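# Slide roped ring carrying ball onto the unreachable stand

## Task

Get the ball off the stand it sits on and onto the second stand, which stands in the gap between the benches beyond the reach of every hand. The ball rests on a ring lying on the first stand's collar. The ring has ropes tied to it, each ending in a metal block on one arm's own bench, so the arms work by handling their blocks. The job is done when the ring is lying on the second stand's collar with the ball still on it, and each block is resting on a bench. Tipping or jerking the ring can let the ball roll off.

## Robot and tools

Robots: three i2rt Big YAM arms, arm1, arm2 and arm3, each with a five-finger right hand. Each arm is bolted to its own bench, whose top is at z=+0.950. Each foot (base_link) faces along its own +x. In the scene frame (metres, origin on the floor, +z up): arm1 foot at (-0.112, +1.486, +1.019), quat_wxyz (+0.715, +0.002, -0.001, -0.700); arm2 at (-1.268, -0.759, +0.996), quat (+0.967, +0.000, +0.002, +0.254); arm3 at (+1.372, -0.605, +0.991), quat (+0.275, +0.001, -0.004, +0.961). A hand reaches roughly 1.07 m from the joint1 axis, so the second stand is only reachable by pulling ropes.

Tool move: each arm gets its own optional object, arm1, arm2, arm3. Inside it, "joints" is a map of absolute joint targets by name, in radians for the arm joints: joint1_rad -2.879..2.879 (turn about the foot, positive counter-clockwise seen from above), joint2_rad 0..3.141 (shoulder), joint3_rad 0..3.019 (elbow), joint4_rad -1.692..1.57 (hand pitch, positive lifts fingers), joint5_rad -1.57..1.57 (sideways, positive to the arm's right), joint6_rad -2.094..2.094 (roll, positive clockwise from behind). "min_time_s" (0.1 to 8 s) sets the shortest duration of that arm's joint moves. Alternatively "target" is an absolute hand pose, one list of seven numbers [x, y, z, qw, qx, qy, qz] in the scene frame (metres, unit quaternion), reached along a straight line starting from the current hand_target; "speed" is the top linear speed in m/s, 0.002 to 4.3, default 0.25, with turning capped at twice that in rad/s. With a target, joints may only carry the hand_ keys. Paths of all arms in one call finish together; a path ends after 10 s, and an action after 15 s. Paths ignore obstacles and other arms, and a stretched arm can overshoot and lag. "cameras" lists names among arm1_cam_wrist, arm2_cam_wrist, arm3_cam_wrist, cam_low, cam_side, cam_top, or "all"; an unknown name voids the call. A move with no arm parts just reports full state and all images.

Hand keys, each on a -1..1 scale and absolute: hand_little, hand_ring, hand_middle, hand_index, hand_thumb_bend (+1 straight, -1 curled); hand_thumb_turn (+1 beside the palm, -1 opposite the fingers); hand_force_limit (closing force cut-off, about 0 N at -1 up to 10 N at +1, 15 N for thumb motors); hand_speed (-0.96..1; full speed from +0.48). The scene starts at force limit 0 and speed -0.8. A motor only starts when its target changes by at least 0.002; it locks after reaching its target or hitting the force limit. For a soft grip use hand_speed -0.94 or slower. The hand point sits 0.045 m in front of the palm; its +z runs along straight fingers, +y out of the palm, +x across the palm away from the thumb. Thumb turned in front plus fingers can wrap items 0.035 to 0.065 m thick; a handle down to about 0.025 m can be held. A wrist bracket on the little-finger side can collide.

wait: seconds 0 to 10, plus optional cameras; commands nothing new. zoom_image: camera name and region [x0, y0, x1, y1] in pixels of that camera's newest 672x504 image, at most 504 by 504. show_instructions: shows the reference page. finished_scene: ends the scene permanently (scene 1).

Result lines: "move" lists robots that got commands; "as last shown" marks an uncommanded robot, whose status reads "not commanded". "hand" is the measured hand pose, hand_target the pose at the currently held joint targets. joint_positions includes the hand motors and the two settings. "Joint velocities" in rad/s; "within noise" means settled. hand_stopped_by gives six words for little, ring, middle, index, thumb_bend, thumb_turn: moving, target, force, stalled, fault. <motor>_load_n is fingertip force in N, positive when pushed open; a dropped grip reads near 0. Joint torques are rough and offset. "done" means within 1 cm and 2 degrees; off_target means resting short; time_out is a stop, with on_its_own showing the kept target; "pose unreachable" or "joint command not followed" means a safety check withheld targets. After a refused call or a stop, later calls in the same reply are skipped. MOTOR HOT appears at 85 °C; at 100 °C the arm drops for 30-60 s, after which resend keys marked limit_stop_at_motor_heat.

Caution: never let two robots press together or close a hand on another robot's fingers; do not knock anything off the benches or onto the floor; avoid slams, drops, fast swings with loads and straining fingers. Pull ropes smoothly so the ring slides without tipping. Time keeps running while replies are composed, and the last command is held meanwhile.

Each tool is called as a command line: name --argument value for each argument, lists and objects as JSON in quotes; but a table of rows of numbers goes row by row, as --pt "numbers of a row", without its own name.

Reference images:

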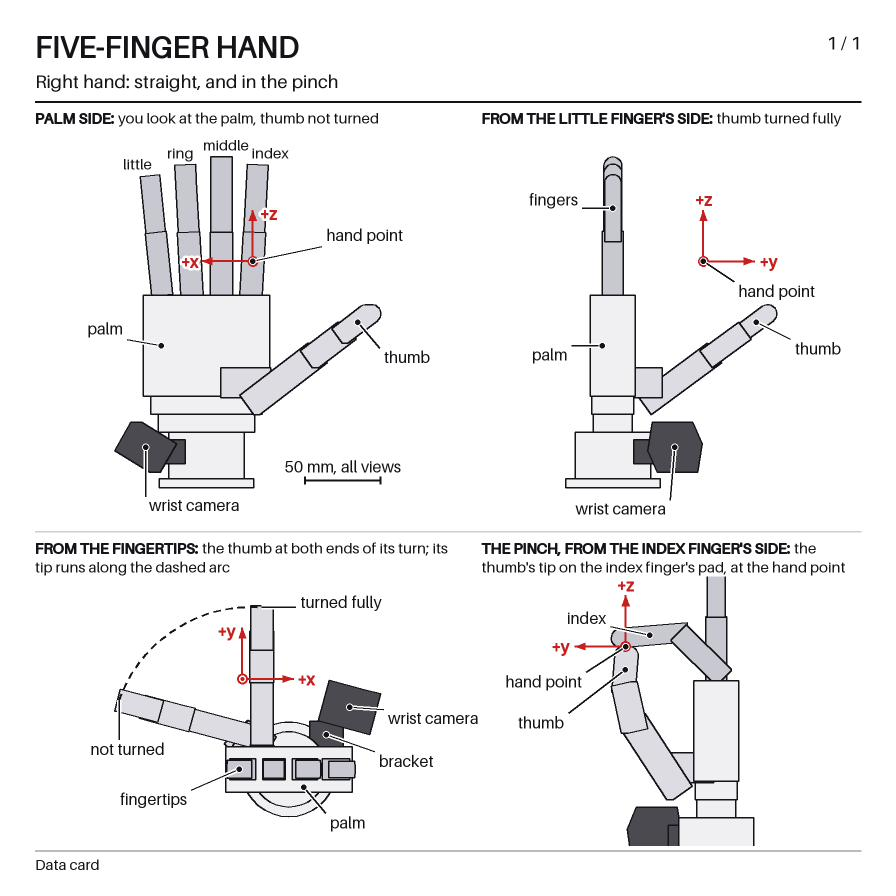

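## Session

move --cameras '["all"]'

Scene clock: 0.00 s.
Joint torques (N m): no reading
Heat: arm1: hottest joint1_rad 28 °C; arm2: hottest joint6_rad 29 °C; arm3: hottest joint1_rad 31 °C.
Joint velocities: within noise
arm1.joint_positions: joint1_rad=+0.065 joint2_rad=+0.644 joint3_rad=+1.563 joint4_rad=-1.464 joint5_rad=-0.152 joint6_rad=-1.005 hand_little=+1.000 hand_ring=+1.000 hand_middle=+1.000 hand_index=+1.000 hand_thumb_turn=+1.000 hand_thumb_bend=+1.000 hand_force_limit=+0.000 hand_speed=-0.800
arm1.joint_status: not commanded
arm1.hand_stopped_by: target,target,target,target,target,target
arm1.little_load_n: 0.0
arm1.ring_load_n: 0.0
arm1.middle_load_n: 0.0
arm1.index_load_n: 0.0
arm1.thumb_bend_load_n: 0.0
arm1.thumb_turn_load_n: 0.5
arm1.hand: x=-0.1022 y=+1.2924 z=+1.5440 quat_wxyz=(+0.156, +0.482, -0.724, +0.468) (m; scene frame)
arm1.hand_target: x=-0.1023 y=+1.2936 z=+1.5511 quat_wxyz=(+0.160, +0.480, -0.720, +0.476) (m; scene frame)
arm1.hand_status: not commanded
arm2.joint_positions: joint1_rad=-0.476 joint2_rad=+0.634 joint3_rad=+1.407 joint4_rad=-1.617 joint5_rad=-0.194 joint6_rad=-0.888 hand_little=+1.000 hand_ring=+1.000 hand_middle=+1.000 hand_index=+1.000 hand_thumb_turn=+1.000 hand_thumb_bend=+1.000 hand_force_limit=+0.000 hand_speed=-0.800
arm2.joint_status: not commanded
arm2.hand_stopped_by: target,target,target,target,target,target
arm2.little_load_n: 0.0
arm2.ring_load_n: 0.0
arm2.middle_load_n: 0.0
arm2.index_load_n: 0.0
arm2.thumb_bend_load_n: 0.0
arm2.thumb_turn_load_n: 0.0
arm2.hand: x=-1.1035 y=-0.7424 z=+1.4291 quat_wxyz=(-0.208, +0.894, -0.263, +0.298) (m; scene frame)
arm2.hand_target: x=-1.1033 y=-0.7424 z=+1.4370 quat_wxyz=(-0.211, +0.890, -0.261, +0.307) (m; scene frame)
arm2.hand_status: not commanded
arm3.joint_positions: joint1_rad=-0.027 joint2_rad=+0.619 joint3_rad=+1.415 joint4_rad=-1.551 joint5_rad=+0.150 joint6_rad=-0.987 hand_little=+1.000 hand_ring=+1.000 hand_middle=+1.000 hand_index=+1.000 hand_thumb_turn=+1.000 hand_thumb_bend=+1.000 hand_force_limit=+0.000 hand_speed=-0.800
arm3.joint_status: not commanded
arm3.hand_stopped_by: target,target,target,target,target,target
arm3.little_load_n: 0.0
arm3.ring_load_n: 0.0
arm3.middle_load_n: 0.0
arm3.index_load_n: 0.0
arm3.thumb_bend_load_n: 0.0
arm3.thumb_turn_load_n: 0.0
arm3.hand: x=+1.2644 y=-0.4633 z=+1.4489 quat_wxyz=(-0.398, +0.528, +0.747, +0.073) (m; scene frame)
arm3.hand_target: x=+1.2646 y=-0.4635 z=+1.4558 quat_wxyz=(-0.407, +0.526, +0.743, +0.072) (m; scene frame)
arm3.hand_status: not commanded
pictures: arm1_cam_wrist, arm2_cam_wrist, arm3_cam_wrist, cam_low, cam_side, cam_top

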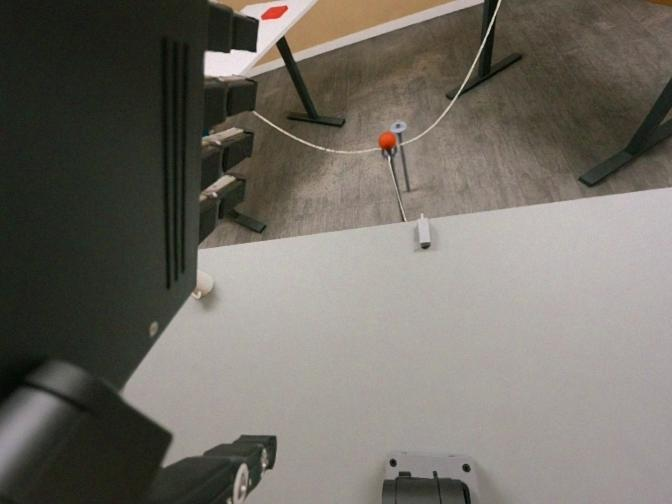

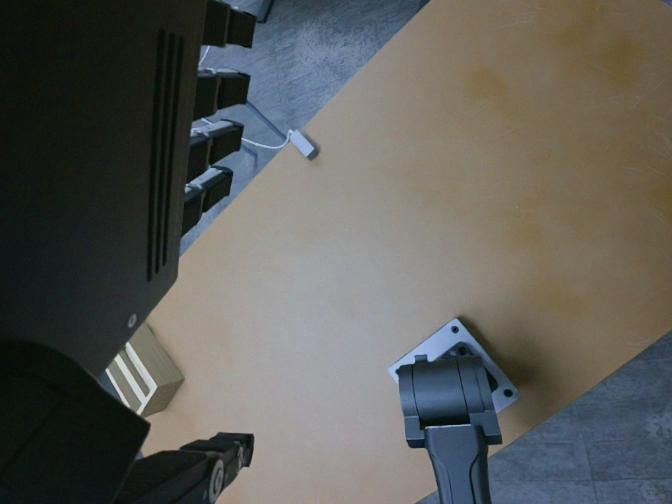

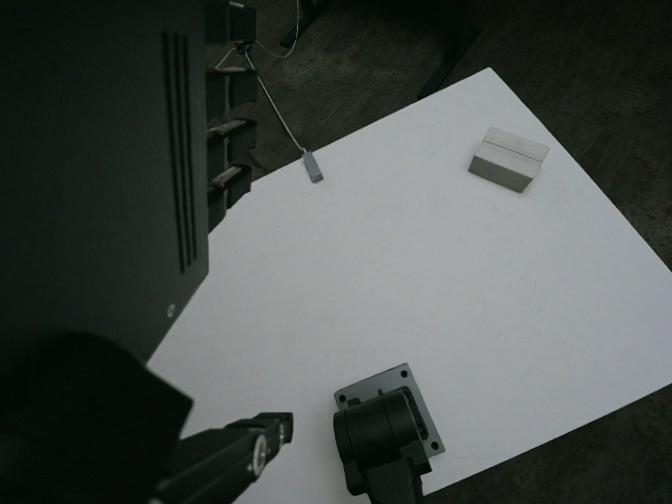

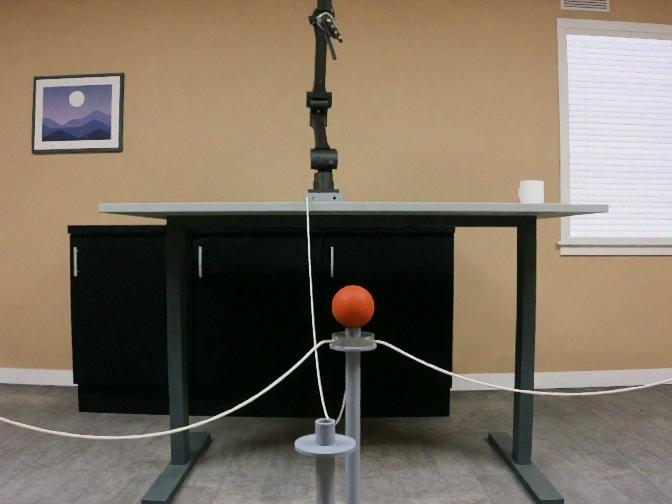

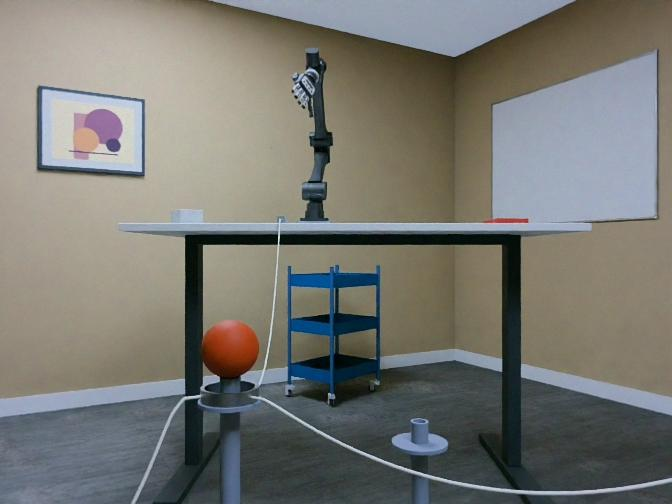

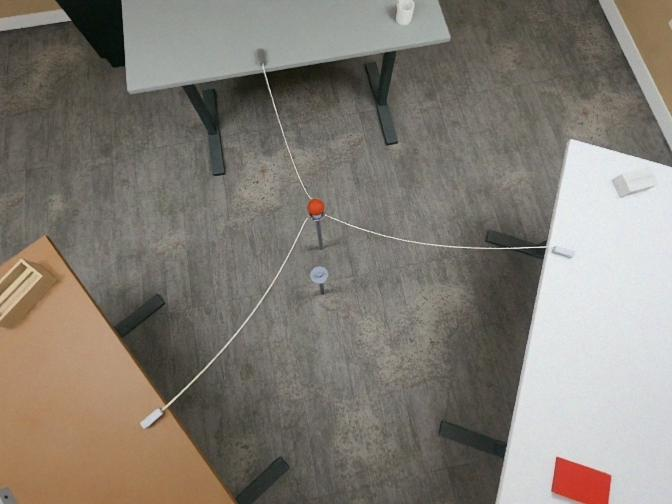

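zoom_image --camera "cam_top" --region '[220, 20, 300, 100]'

zoom_image --camera "cam_top" --region '[110, 380, 190, 460]'

zoom_image --camera "cam_top" --region '[520, 210, 600, 290]'

zoom_image --camera "cam_top" --region '[270, 180, 370, 300]'

zoom_image --camera "cam_low" --region '[280, 270, 430, 500]'

zoom_image --camera "cam_side" --region '[180, 300, 460, 500]'

zoom_image --camera "arm1_cam_wrist" --region '[360, 180, 480, 270]'

zoom_image --camera "arm2_cam_wrist" --region '[240, 100, 360, 190]'

zoom_image --camera "arm3_cam_wrist" --region '[250, 120, 370, 210]'

Scaled by 6.300.

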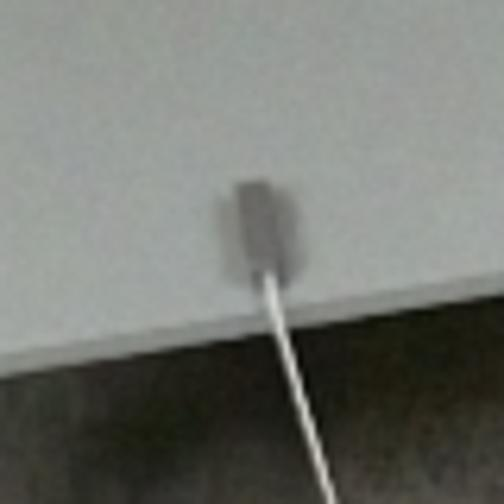

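Scaled by 6.300.

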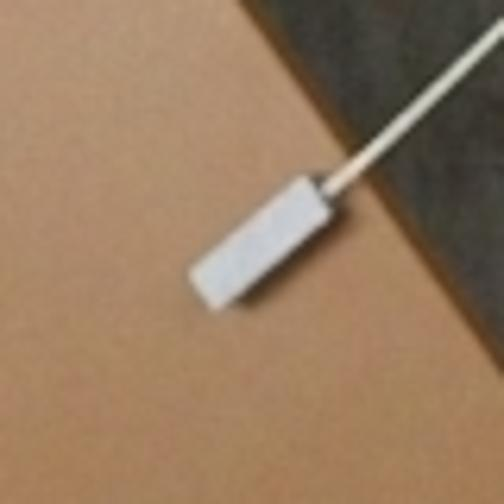

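Scaled by 6.300.

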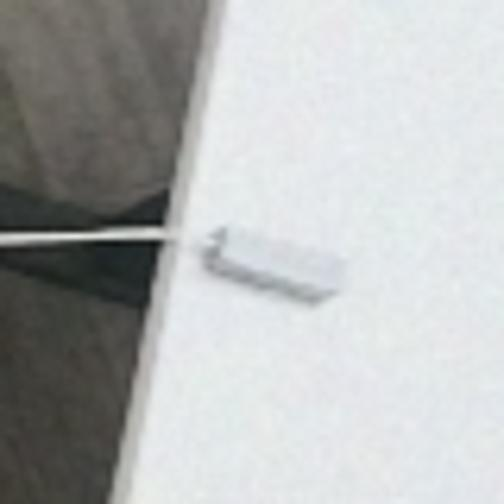

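Scaled by 4.200.

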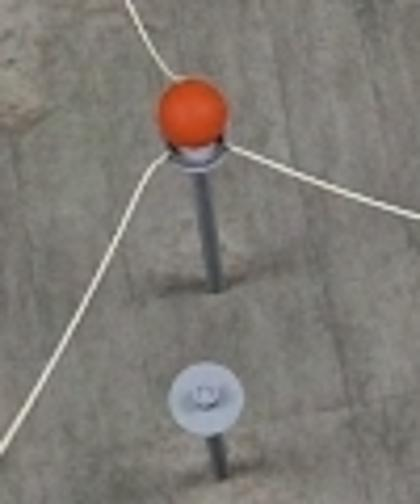

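Scaled by 2.191.

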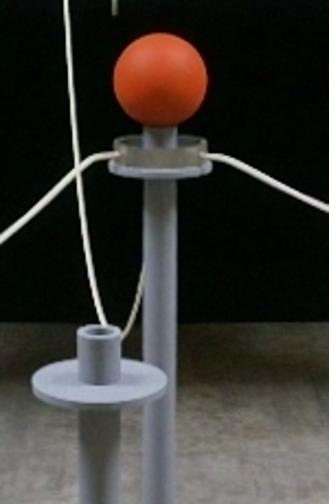

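Scaled by 1.800.

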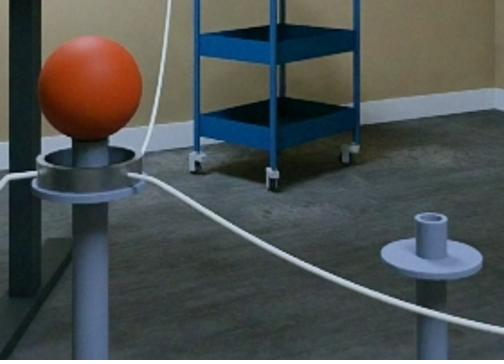

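Scaled by 4.200.

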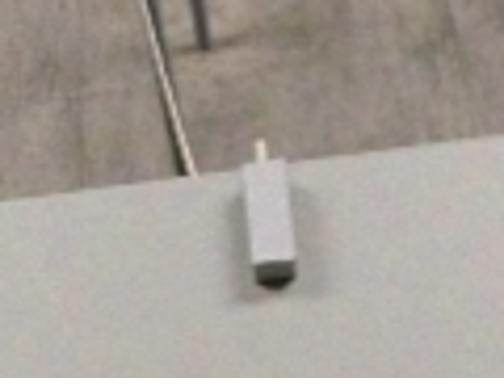

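Scaled by 4.200.

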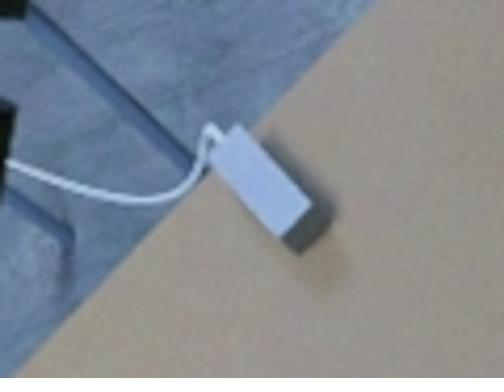

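Scaled by 4.200.

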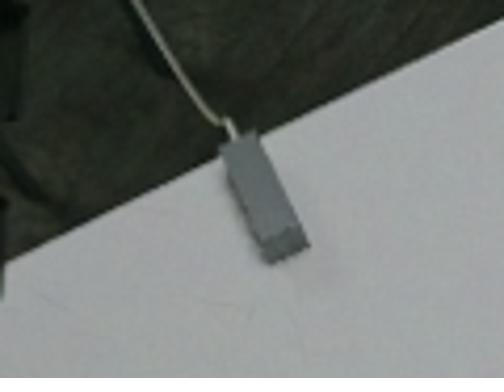

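move --arm1 '{"target":[-0.105,0.94,1.17,-0.3799,0.5964,0.5964,-0.3799],"speed":0.3,"joints":{"hand_thumb_turn":-1,"hand_speed":0.2}}' --arm2 '{"target":[-0.723,-0.52,1.17,0.1391,-0.2183,0.8147,-0.519],"speed":0.3,"joints":{"hand_thumb_turn":-1,"hand_speed":0.2}}' --arm3 '{"target":[0.91,-0.252,1.17,0.5177,-0.8127,0.2254,-0.1436],"speed":0.3,"joints":{"hand_thumb_turn":-1,"hand_speed":0.2}}' --cameras '["all"]'

Scene clock: 182.53 s.
Joint torques (N m): arm1=[-2.32 -14.97 9.69 -0.88 0.61 0.12] | arm2=[-0.15 -15.03 13.97 -0.61 0.7 -0.03] | arm3=[-0.5 -15.44 9.48 -0.91 0.6 0.18]
Heat: arm1: hottest joint1_rad 27 °C; arm2: hottest joint3_rad 31 °C; arm3: hottest joint3_rad 33 °C.
move: arm1 off_target; arm2 off_target; arm3 done
Joint velocities: within noise
arm1.joint_positions: joint1_rad=+0.280 joint2_rad=+1.851 joint3_rad=+1.517 joint4_rad=-1.689 joint5_rad=+1.059 joint6_rad=+2.084 hand_little=+1.000 hand_ring=+1.000 hand_middle=+1.000 hand_index=+1.000 hand_thumb_turn=-1.000 hand_thumb_bend=+1.000 hand_force_limit=+0.000 hand_speed=+0.200
arm1.joint_status: all done
arm1.hand_stopped_by: target,target,target,target,target,target
arm1.little_load_n: 0.0
arm1.ring_load_n: 0.0
arm1.middle_load_n: 0.0
arm1.index_load_n: 0.0
arm1.thumb_bend_load_n: 0.0
arm1.thumb_turn_load_n: 0.0
arm1.hand: x=-0.1043 y=+0.9485 z=+1.1630 quat_wxyz=(+0.360, -0.584, -0.617, +0.385)
arm1.hand_target: x=-0.1053 y=+0.9403 z=+1.1698 quat_wxyz=(+0.356, -0.592, -0.611, +0.387)
arm1.hand_status: off_target (0.011 m and 3.6 deg from the pose sent, 0.514 m and 135.2 deg at the start; a joint's target at an end of its range on 34 of 152 steps)
arm2.joint_positions: joint1_rad=+0.161 joint2_rad=+1.905 joint3_rad=+1.656 joint4_rad=-1.659 joint5_rad=+1.114 joint6_rad=+1.910 hand_little=+1.000 hand_ring=+1.000 hand_middle=+1.000 hand_index=+1.000 hand_thumb_turn=-1.000 hand_thumb_bend=+1.000 hand_force_limit=+0.000 hand_speed=+0.200
arm2.joint_status: all done
arm2.hand_stopped_by: target,target,target,target,target,target
arm2.little_load_n: 0.0
arm2.ring_load_n: 0.0
arm2.middle_load_n: 0.0
arm2.index_load_n: 0.0
arm2.thumb_bend_load_n: 0.0
arm2.thumb_turn_load_n: 0.0
arm2.hand: x=-0.7336 y=-0.5303 z=+1.1592 quat_wxyz=(-0.126, +0.228, -0.810, +0.525)
arm2.hand_target: x=-0.7236 y=-0.5205 z=+1.1702 quat_wxyz=(-0.140, +0.219, -0.815, +0.519)
arm2.hand_status: off_target (0.018 m and 2.1 deg from the pose sent, 0.511 m and 107.3 deg at the start)
arm3.joint_positions: joint1_rad=+0.174 joint2_rad=+1.873 joint3_rad=+1.629 joint4_rad=-1.646 joint5_rad=+1.104 joint6_rad=+1.902 hand_little=+1.000 hand_ring=+1.000 hand_middle=+1.000 hand_index=+1.000 hand_thumb_turn=-1.000 hand_thumb_bend=+1.000 hand_force_limit=+0.000 hand_speed=+0.200
arm3.joint_status: all done
arm3.hand_stopped_by: target,target,target,target,target,target
arm3.little_load_n: 0.0
arm3.ring_load_n: 0.0
arm3.middle_load_n: 0.0
arm3.index_load_n: -0.5
arm3.thumb_bend_load_n: 0.0
arm3.thumb_turn_load_n: 0.0
arm3.hand: x=+0.9169 y=-0.2579 z=+1.1648 quat_wxyz=(-0.518, +0.814, -0.216, +0.149)
arm3.hand_target: x=+0.9103 y=-0.2521 z=+1.1699 quat_wxyz=(-0.518, +0.813, -0.225, +0.143)
arm3.hand_status: done (0.010 m and 1.2 deg from the pose sent, 0.498 m and 123.0 deg at the start)
pictures: arm1_cam_wrist, arm2_cam_wrist, arm3_cam_wrist, cam_low, cam_side, cam_top
arm1_cam_wrist: T_world_to_cam=[[0.40096, 0.27401, -0.87416, 0.80034], [0.57204, -0.82021, 0.00529, 0.83726], [-0.71554, -0.50218, -0.48561, 1.07656]] pos_world=[-0.02952, 1.00805, 1.21799]
arm2_cam_wrist: T_world_to_cam=[[-0.4965, 0.17681, -0.84984, 0.71098], [0.44244, 0.89386, -0.07251, 0.88514], [0.74682, -0.412, -0.52203, 1.04908]] pos_world=[-0.82209, -0.48468, 1.21606]
arm3_cam_wrist: T_world_to_cam=[[-0.01108, -0.44032, -0.89777, 0.94701], [-0.99916, -0.03063, 0.02735, 0.8758], [-0.03954, 0.89732, -0.43961, 0.89514]] pos_world=[0.92094, -0.35942, 1.21976]

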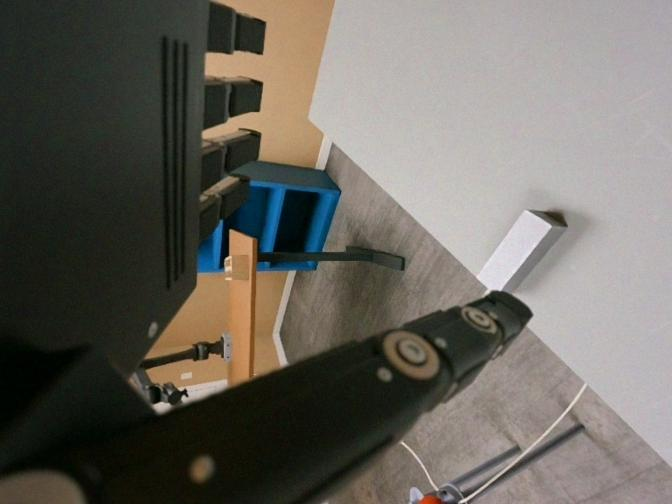

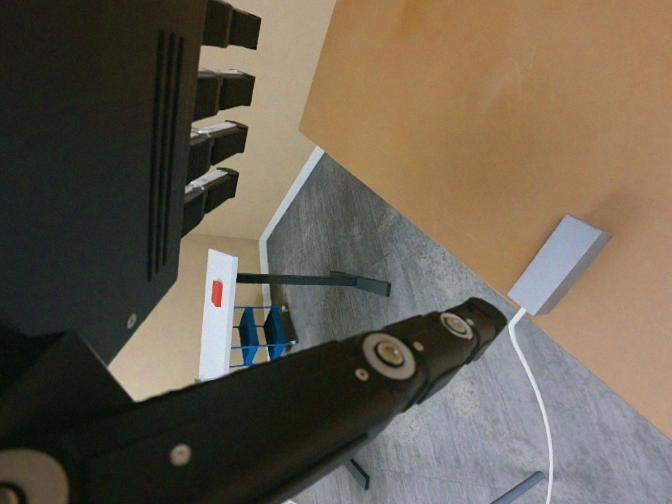

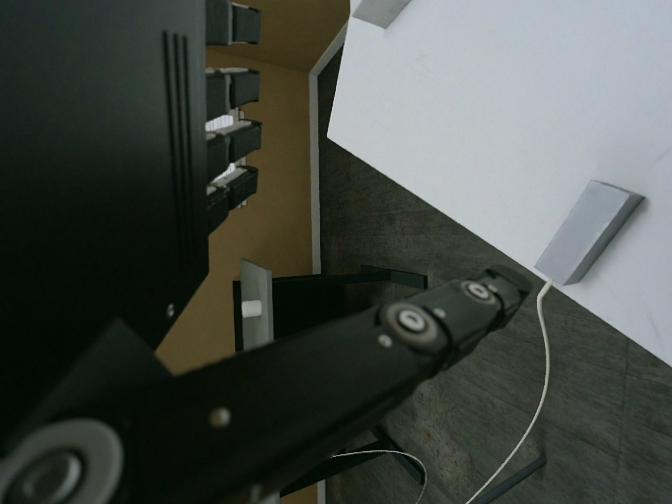

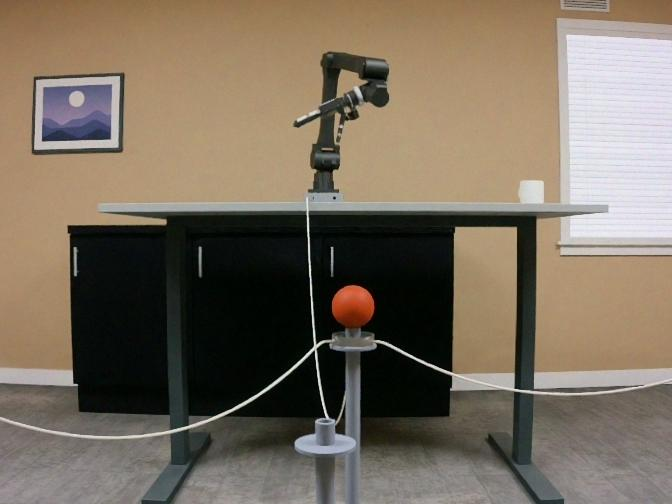

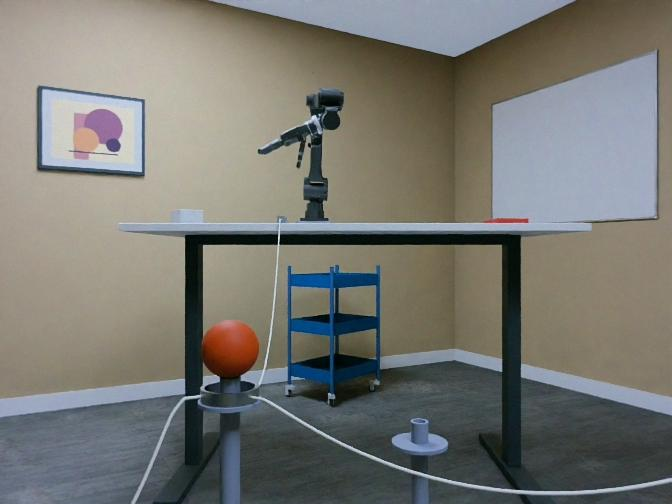

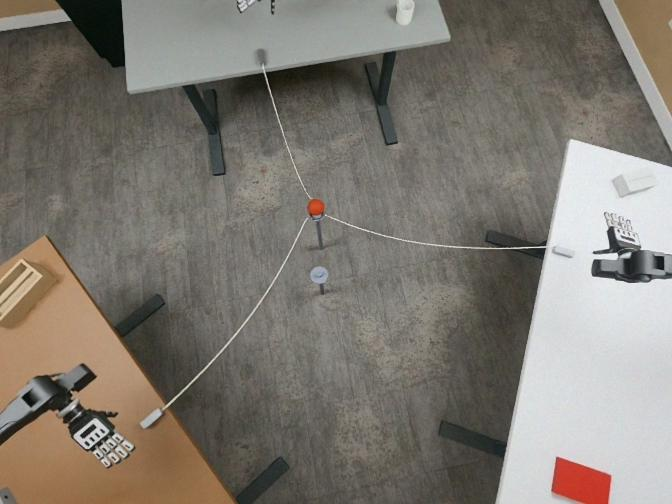

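zoom_image --camera "arm1_cam_wrist" --region '[450, 180, 610, 320]'

zoom_image --camera "arm2_cam_wrist" --region '[480, 190, 640, 330]'

zoom_image --camera "arm3_cam_wrist" --region '[510, 160, 670, 300]'

Scaled by 3.150.

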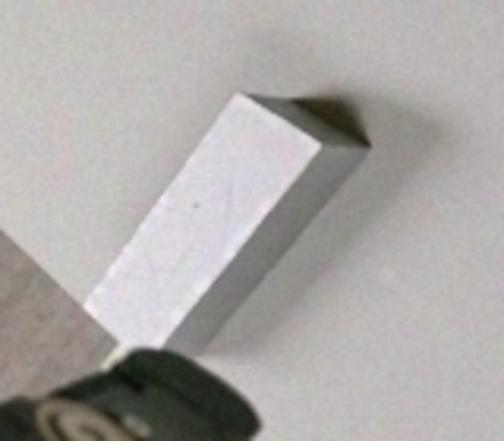

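Scaled by 3.150.

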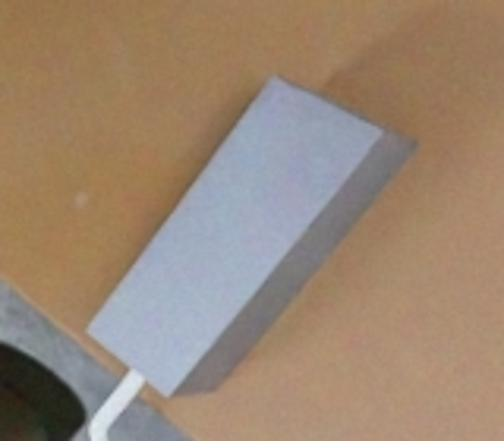

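Scaled by 3.150.

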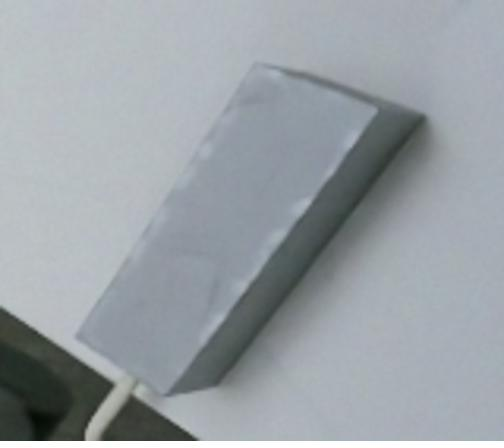

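move --arm1 '{"target":[-0.1346,0.904,1.037,-0.3875,0.6083,0.5842,-0.3722],"speed":0.15,"joints":{"hand_thumb_bend":0.45,"hand_index":0.4,"hand_middle":0.4}}' --arm2 '{"target":[-0.72,-0.511,1.04,0.1377,-0.2162,0.8152,-0.5194],"speed":0.15,"joints":{"hand_thumb_bend":0.45,"hand_index":0.4,"hand_middle":0.4}}' --arm3 '{"target":[0.899,-0.248,1.036,0.5184,-0.8137,0.2218,-0.1413],"speed":0.15,"joints":{"hand_thumb_bend":0.45,"hand_index":0.4,"hand_middle":0.4}}' --cameras '["arm1_cam_wrist","arm2_cam_wrist","arm3_cam_wrist"]'

Scene clock: 254.53 s.
Joint torques (N m): arm1=[-2.43 -16.79 8.59 0.09 0.78 0.11] | arm2=[0.09 -17.14 8.05 0.09 0.65 -0.05] | arm3=[-0.21 -17.26 6.39 -0.13 0.68 0.01]
Heat: arm1: hottest joint3_rad 30 °C; arm2: hottest joint3_rad 39 °C; arm3: hottest joint3_rad 35 °C.
move: arm1 off_target; arm2 off_target; arm3 done
Joint velocities: within noise
arm1.joint_positions: joint1_rad=+0.212 joint2_rad=+2.104 joint3_rad=+1.548 joint4_rad=-1.532 joint5_rad=+1.062 joint6_rad=+2.108 hand_little=+1.000 hand_ring=+1.000 hand_middle=+0.400 hand_index=+0.400 hand_thumb_turn=-1.000 hand_thumb_bend=+0.450 hand_force_limit=+0.000 hand_speed=+0.200
arm1.joint_status: all done
arm1.hand_stopped_by: target,target,target,target,target,target
arm1.little_load_n: -0.5
arm1.ring_load_n: 0.0
arm1.middle_load_n: 0.0
arm1.index_load_n: 0.0
arm1.thumb_bend_load_n: 0.0
arm1.thumb_turn_load_n: 0.0
arm1.hand: x=-0.1338 y=+0.9174 z=+1.0365 quat_wxyz=(+0.393, -0.596, -0.599, +0.363)
arm1.hand_target: x=-0.1349 y=+0.9044 z=+1.0374 quat_wxyz=(+0.383, -0.606, -0.590, +0.371)
arm1.hand_status: off_target (0.013 m and 2.5 deg from the pose sent, 0.137 m and 5.8 deg at the start; a joint's target at an end of its range on 37 of 49 steps)
arm2.joint_positions: joint1_rad=+0.161 joint2_rad=+2.061 joint3_rad=+1.589 joint4_rad=-1.430 joint5_rad=+1.110 joint6_rad=+1.942 hand_little=+1.000 hand_ring=+1.000 hand_middle=+1.000 hand_index=+0.400 hand_thumb_turn=-1.000 hand_thumb_bend=+0.450 hand_force_limit=+0.000 hand_speed=+0.200
arm2.joint_status: hand_middle off_target (ended at +1.000, target +0.400); the others done
arm2.hand_stopped_by: target,target,fault,target,target,target
arm2.little_load_n: 0.0
arm2.ring_load_n: 0.0
arm2.middle_load_n: 0.0
arm2.index_load_n: 0.0
arm2.thumb_bend_load_n: 0.0
arm2.thumb_turn_load_n: 0.0
arm2.hand: x=-0.7162 y=-0.5163 z=+1.0463 quat_wxyz=(-0.136, +0.214, -0.816, +0.520)
arm2.hand_target: x=-0.7200 y=-0.5111 z=+1.0401 quat_wxyz=(-0.138, +0.216, -0.815, +0.519)
arm2.hand_status: done (0.009 m and 0.4 deg from the pose sent, 0.121 m and 2.1 deg at the start)
arm3.joint_positions: joint1_rad=+0.174 joint2_rad=+2.030 joint3_rad=+1.525 joint4_rad=-1.368 joint5_rad=+1.104 joint6_rad=+1.902 hand_little=+1.000 hand_ring=+1.000 hand_middle=+0.400 hand_index=+0.400 hand_thumb_turn=-1.000 hand_thumb_bend=+0.450 hand_force_limit=+0.000 hand_speed=+0.200
arm3.joint_status: all done
arm3.hand_stopped_by: target,target,target,target,target,target
arm3.little_load_n: 0.0
arm3.ring_load_n: 0.0
arm3.middle_load_n: 0.0
arm3.index_load_n: 0.0
arm3.thumb_bend_load_n: 0.5
arm3.thumb_turn_load_n: -0.5
arm3.hand: x=+0.8998 y=-0.2498 z=+1.0401 quat_wxyz=(-0.519, +0.814, -0.221, +0.141)
arm3.hand_target: x=+0.8990 y=-0.2480 z=+1.0360 quat_wxyz=(-0.518, +0.814, -0.222, +0.141)
arm3.hand_status: done (0.005 m and 0.1 deg from the pose sent, 0.130 m and 1.0 deg at the start)
arm1_cam_wrist: T_world_to_cam=[[0.40481, 0.27976, -0.87055, 0.70158], [0.50737, -0.86077, -0.04069, 0.9055], [-0.76073, -0.42522, -0.49039, 0.9068]] pos_world=[-0.0536, 0.96874, 1.09229]
arm2_cam_wrist: T_world_to_cam=[[-0.47021, 0.2023, -0.85906, 0.6629], [0.45735, 0.88833, -0.04114, 0.8318], [0.75481, -0.41223, -0.51022, 0.97623]] pos_world=[-0.80559, -0.47059, 1.10178]
arm3_cam_wrist: T_world_to_cam=[[-0.02599, -0.43423, -0.90043, 0.85608], [-0.99857, -0.03086, 0.04371, 0.84487], [-0.04676, 0.90027, -0.43281, 0.83255]] pos_world=[0.90485, -0.35172, 1.09424]

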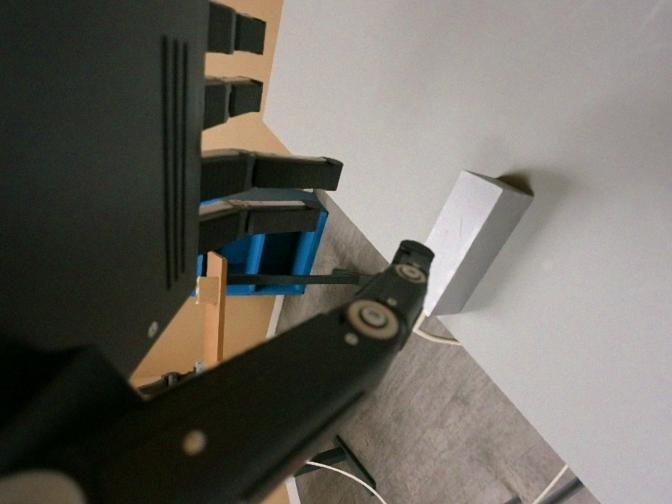

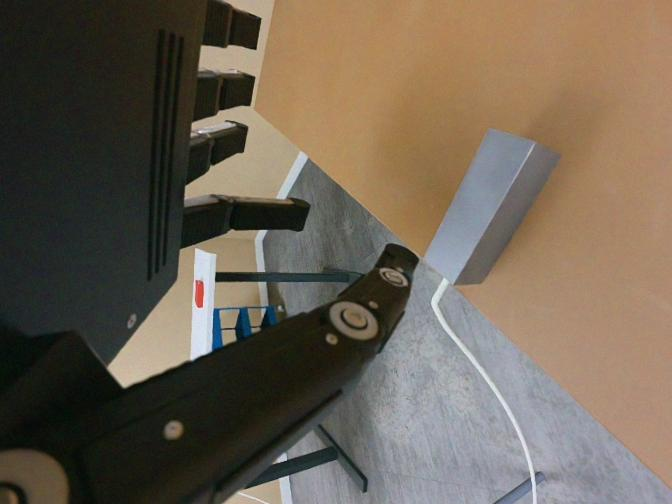

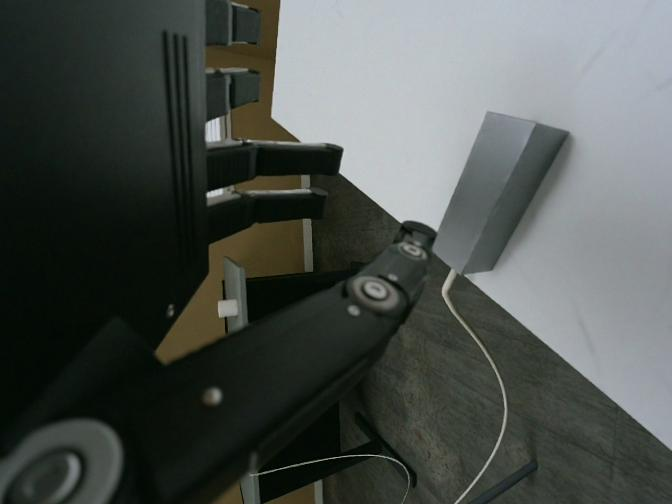

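move --arm1 '{"target":[-0.1345,0.901,0.977,-0.3875,0.6083,0.5842,-0.3722],"speed":0.08}' --arm2 '{"target":[-0.731,-0.517,0.972,0.1377,-0.2162,0.8152,-0.5194],"speed":0.08}' --arm3 '{"target":[0.9045,-0.252,0.972,0.5184,-0.8137,0.2218,-0.1413],"speed":0.08}' --cameras '["arm1_cam_wrist","arm2_cam_wrist","arm3_cam_wrist"]'

Scene clock: 266.00 s.
Joint torques (N m): arm1=[-2.43 -16.97 7.23 0.13 0.78 0.11] | arm2=[0.44 -16.26 7.1 0.02 0.66 -0.05] | arm3=[0.09 -17.14 5.63 -0.12 0.63 0.11]
Heat: arm1: hottest joint3_rad 31 °C; arm2: hottest joint3_rad 36 °C; arm3: hottest joint3_rad 34 °C.
move: arm1 off_target; arm2 off_target; arm3 done
Joint velocities: within noise
arm1.joint_positions: joint1_rad=+0.212 joint2_rad=+2.193 joint3_rad=+1.548 joint4_rad=-1.424 joint5_rad=+1.063 joint6_rad=+2.108 hand_little=+1.000 hand_ring=+1.000 hand_middle=+0.400 hand_index=+0.400 hand_thumb_turn=-1.000 hand_thumb_bend=+0.450 hand_force_limit=+0.000 hand_speed=+0.200
arm1.joint_status: not commanded
arm1.hand_stopped_by: target,target,target,target,target,target
arm1.little_load_n: 0.0
arm1.ring_load_n: 0.0
arm1.middle_load_n: 0.0
arm1.index_load_n: 0.0
arm1.thumb_bend_load_n: 0.0
arm1.thumb_turn_load_n: 0.0
arm1.hand: x=-0.1315 y=+0.9081 z=+0.9841 quat_wxyz=(+0.387, -0.600, -0.596, +0.368)
arm1.hand_target: x=-0.1348 y=+0.9013 z=+0.9770 quat_wxyz=(+0.384, -0.606, -0.590, +0.371)
arm1.hand_status: off_target (0.011 m and 1.8 deg from the pose sent, 0.062 m and 2.5 deg at the start; a joint's target at an end of its range on 41 of 41 steps)
arm2.joint_positions: joint1_rad=+0.164 joint2_rad=+2.125 joint3_rad=+1.504 joint4_rad=-1.281 joint5_rad=+1.109 joint6_rad=+1.950 hand_little=+1.000 hand_ring=+1.000 hand_middle=+1.000 hand_index=+0.400 hand_thumb_turn=-1.000 hand_thumb_bend=+0.450 hand_force_limit=+0.000 hand_speed=+0.200
arm2.joint_status: not commanded
arm2.hand_stopped_by: target,target,fault,target,target,target
arm2.little_load_n: 0.0
arm2.ring_load_n: 0.0
arm2.middle_load_n: 0.0
arm2.index_load_n: 0.0
arm2.thumb_bend_load_n: 0.0
arm2.thumb_turn_load_n: 0.0
arm2.hand: x=-0.7253 y=-0.5213 z=+0.9817 quat_wxyz=(-0.138, +0.211, -0.816, +0.519)
arm2.hand_target: x=-0.7310 y=-0.5172 z=+0.9722 quat_wxyz=(-0.138, +0.216, -0.815, +0.519)
arm2.hand_status: off_target (0.012 m and 0.6 deg from the pose sent, 0.076 m and 0.4 deg at the start)
arm3.joint_positions: joint1_rad=+0.174 joint2_rad=+2.103 joint3_rad=+1.464 joint4_rad=-1.234 joint5_rad=+1.104 joint6_rad=+1.902 hand_little=+1.000 hand_ring=+1.000 hand_middle=+0.400 hand_index=+0.400 hand_thumb_turn=-1.000 hand_thumb_bend=+0.450 hand_force_limit=+0.000 hand_speed=+0.200
arm3.joint_status: not commanded
arm3.hand_stopped_by: target,target,target,target,target,target
arm3.little_load_n: 0.0
arm3.ring_load_n: 0.0
arm3.middle_load_n: 0.0
arm3.index_load_n: 0.0
arm3.thumb_bend_load_n: 0.0
arm3.thumb_turn_load_n: 0.0
arm3.hand: x=+0.9052 y=-0.2514 z=+0.9800 quat_wxyz=(-0.519, +0.814, -0.221, +0.141)
arm3.hand_target: x=+0.9046 y=-0.2520 z=+0.9722 quat_wxyz=(-0.518, +0.814, -0.222, +0.141)
arm3.hand_status: done (0.008 m and 0.1 deg from the pose sent, 0.068 m and 0.1 deg at the start)
arm1_cam_wrist: T_world_to_cam=[[0.40791, 0.26383, -0.87407, 0.67593], [0.50774, -0.8612, -0.02299, 0.87724], [-0.75882, -0.43442, -0.48525, 0.88247]] pos_world=[-0.05149, 0.96052, 1.0392]
arm2_cam_wrist: T_world_to_cam=[[-0.46494, 0.20617, -0.861, 0.61184], [0.45826, 0.88814, -0.0348, 0.83212], [0.75751, -0.41074, -0.50741, 0.94801]] pos_world=[-0.81499, -0.47579, 1.03678]
arm3_cam_wrist: T_world_to_cam=[[-0.0266, -0.43394, -0.90055, 0.80218], [-0.99853, -0.03096, 0.04441, 0.85194], [-0.04716, 0.90041, -0.43248, 0.8083]] pos_world=[0.91014, -0.35332, 1.03414]

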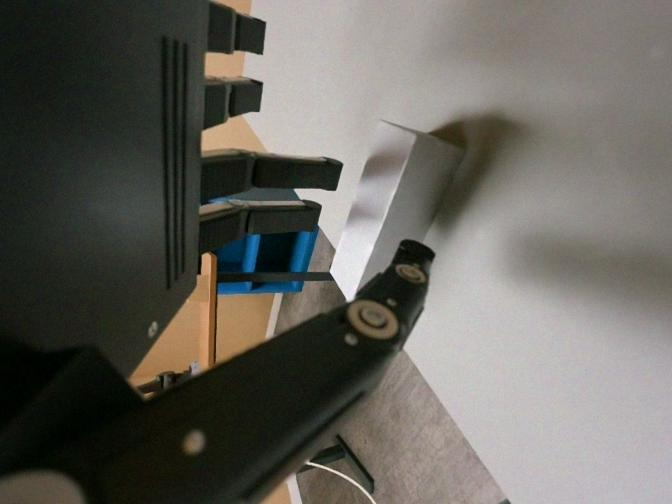

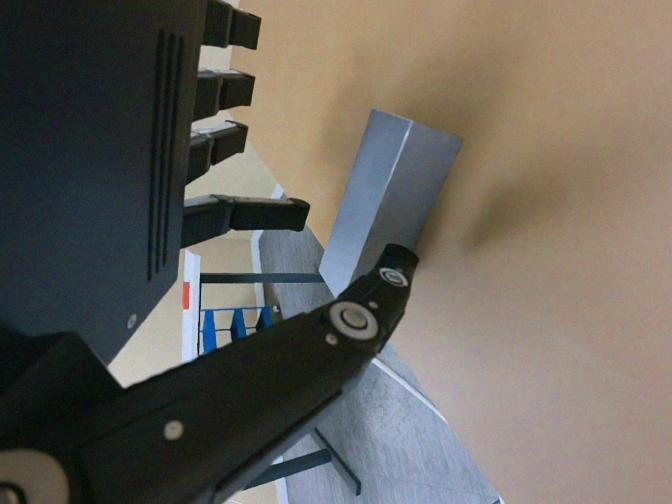

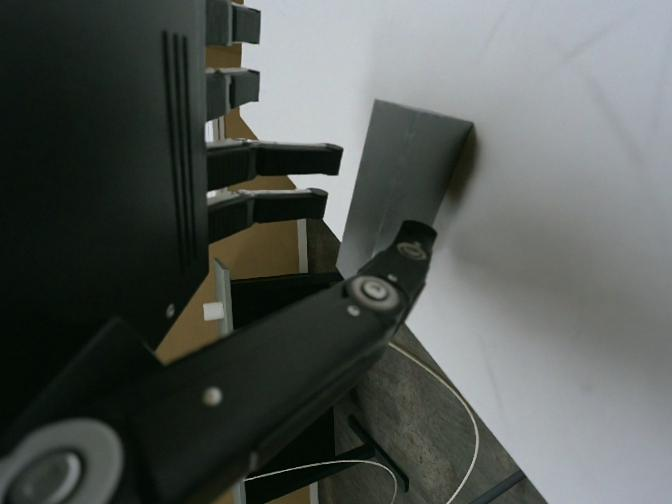

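move --arm1 '{"target":[-0.137,0.905,0.962,-0.3875,0.6083,0.5842,-0.3722],"speed":0.06}' --arm2 '{"target":[-0.735,-0.5165,0.959,0.1377,-0.2162,0.8152,-0.5194],"speed":0.06}' --arm3 '{"target":[0.9045,-0.2545,0.96,0.5184,-0.8137,0.2218,-0.1413],"speed":0.06}' --cameras '["arm1_cam_wrist","arm2_cam_wrist","arm3_cam_wrist"]'

Scene clock: 274.00 s.
Joint torques (N m): arm1=[-2.61 -16.73 5.81 0.17 0.8 0.12] | arm2=[0.56 -16.26 6.89 0.02 0.65 -0.02] | arm3=[0.5 -16.91 5.48 -0.13 0.58 0.14]
Heat: arm1: hottest joint3_rad 31 °C; arm2: hottest joint3_rad 35 °C; arm3: hottest joint3_rad 33 °C.
move: arm1 off_target; arm2 off_target; arm3 done
Joint velocities: within noise
arm1.joint_positions: joint1_rad=+0.211 joint2_rad=+2.206 joint3_rad=+1.548 joint4_rad=-1.389 joint5_rad=+1.064 joint6_rad=+2.108 hand_little=+1.000 hand_ring=+1.000 hand_middle=+0.400 hand_index=+0.400 hand_thumb_turn=-1.000 hand_thumb_bend=+0.450 hand_force_limit=+0.000 hand_speed=+0.200
arm1.joint_status: not commanded
arm1.hand_stopped_by: target,target,target,target,target,target
arm1.little_load_n: 0.0
arm1.ring_load_n: 0.0
arm1.middle_load_n: 0.0
arm1.index_load_n: 0.0
arm1.thumb_bend_load_n: 0.0
arm1.thumb_turn_load_n: 0.0
arm1.hand: x=-0.1311 y=+0.9031 z=+0.9759 quat_wxyz=(+0.379, -0.605, -0.593, +0.373)
arm1.hand_target: x=-0.1371 y=+0.9054 z=+0.9622 quat_wxyz=(+0.384, -0.606, -0.589, +0.371)
arm1.hand_status: off_target (0.015 m and 1.5 deg from the pose sent, 0.023 m and 1.8 deg at the start; a joint's target at an end of its range on 29 of 29 steps)
arm2.joint_positions: joint1_rad=+0.170 joint2_rad=+2.139 joint3_rad=+1.493 joint4_rad=-1.261 joint5_rad=+1.108 joint6_rad=+1.961 hand_little=+1.000 hand_ring=+1.000 hand_middle=+1.000 hand_index=+0.400 hand_thumb_turn=-1.000 hand_thumb_bend=+0.450 hand_force_limit=+0.000 hand_speed=+0.200
arm2.joint_status: not commanded
arm2.hand_stopped_by: target,target,fault,target,target,target
arm2.little_load_n: 0.0
arm2.ring_load_n: 0.0
arm2.middle_load_n: 0.0
arm2.index_load_n: 0.0
arm2.thumb_bend_load_n: 0.0
arm2.thumb_turn_load_n: 0.0
arm2.hand: x=-0.7284 y=-0.5197 z=+0.9709 quat_wxyz=(-0.140, +0.211, -0.817, +0.519)
arm2.hand_target: x=-0.7351 y=-0.5167 z=+0.9591 quat_wxyz=(-0.138, +0.216, -0.815, +0.520)
arm2.hand_status: off_target (0.014 m and 0.7 deg from the pose sent, 0.025 m and 0.6 deg at the start)
arm3.joint_positions: joint1_rad=+0.174 joint2_rad=+2.119 joint3_rad=+1.459 joint4_rad=-1.217 joint5_rad=+1.104 joint6_rad=+1.909 hand_little=+1.000 hand_ring=+1.000 hand_middle=+0.400 hand_index=+0.400 hand_thumb_turn=-1.000 hand_thumb_bend=+0.450 hand_force_limit=+0.000 hand_speed=+0.200
arm3.joint_status: not commanded
arm3.hand_stopped_by: target,target,target,target,target,target
arm3.little_load_n: 0.0
arm3.ring_load_n: 0.0
arm3.middle_load_n: 0.0
arm3.index_load_n: 0.0
arm3.thumb_bend_load_n: 0.0
arm3.thumb_turn_load_n: 0.0
arm3.hand: x=+0.9059 y=-0.2515 z=+0.9698 quat_wxyz=(-0.519, +0.813, -0.223, +0.141)
arm3.hand_target: x=+0.9047 y=-0.2546 z=+0.9601 quat_wxyz=(-0.518, +0.814, -0.222, +0.141)
arm3.hand_status: done (0.010 m and 0.1 deg from the pose sent, 0.020 m and 0.1 deg at the start)
arm1_cam_wrist: T_world_to_cam=[[0.4119, 0.24388, -0.87799, 0.69234], [0.50721, -0.86182, -0.00143, 0.8519], [-0.75701, -0.44474, -0.47868, 0.87975]] pos_world=[-0.05129, 0.95659, 1.0302]
arm2_cam_wrist: T_world_to_cam=[[-0.46214, 0.2077, -0.86214, 0.60475], [0.45744, 0.8887, -0.0311, 0.82781], [0.75972, -0.40875, -0.50571, 0.94652]] pos_world=[-0.81829, -0.47439, 1.02579]
arm3_cam_wrist: T_world_to_cam=[[-0.02873, -0.43302, -0.90093, 0.79554], [-0.99858, -0.02809, 0.04535, 0.85309], [-0.04494, 0.90095, -0.43159, 0.80123]] pos_world=[0.91074, -0.35342, 1.02384]

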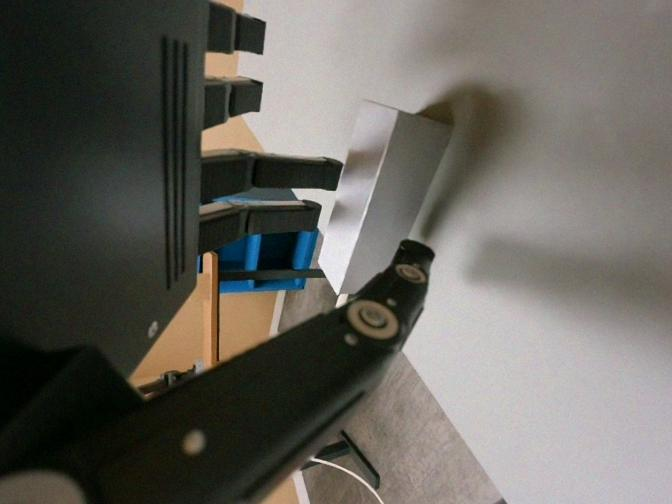

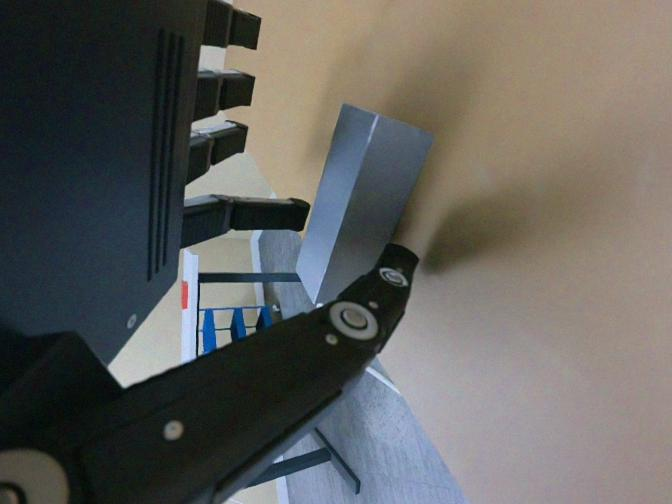

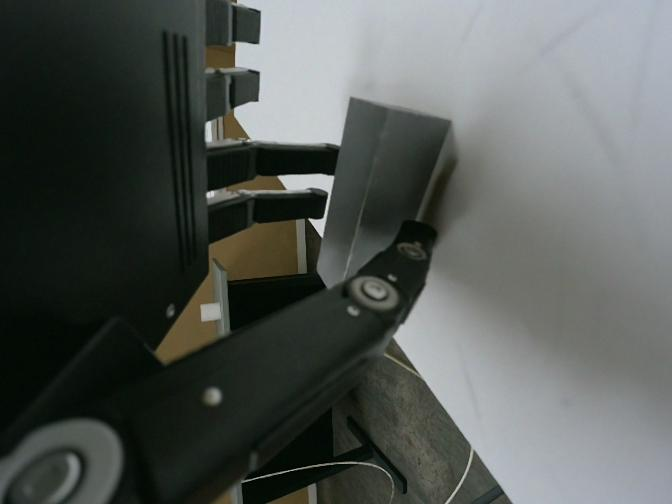

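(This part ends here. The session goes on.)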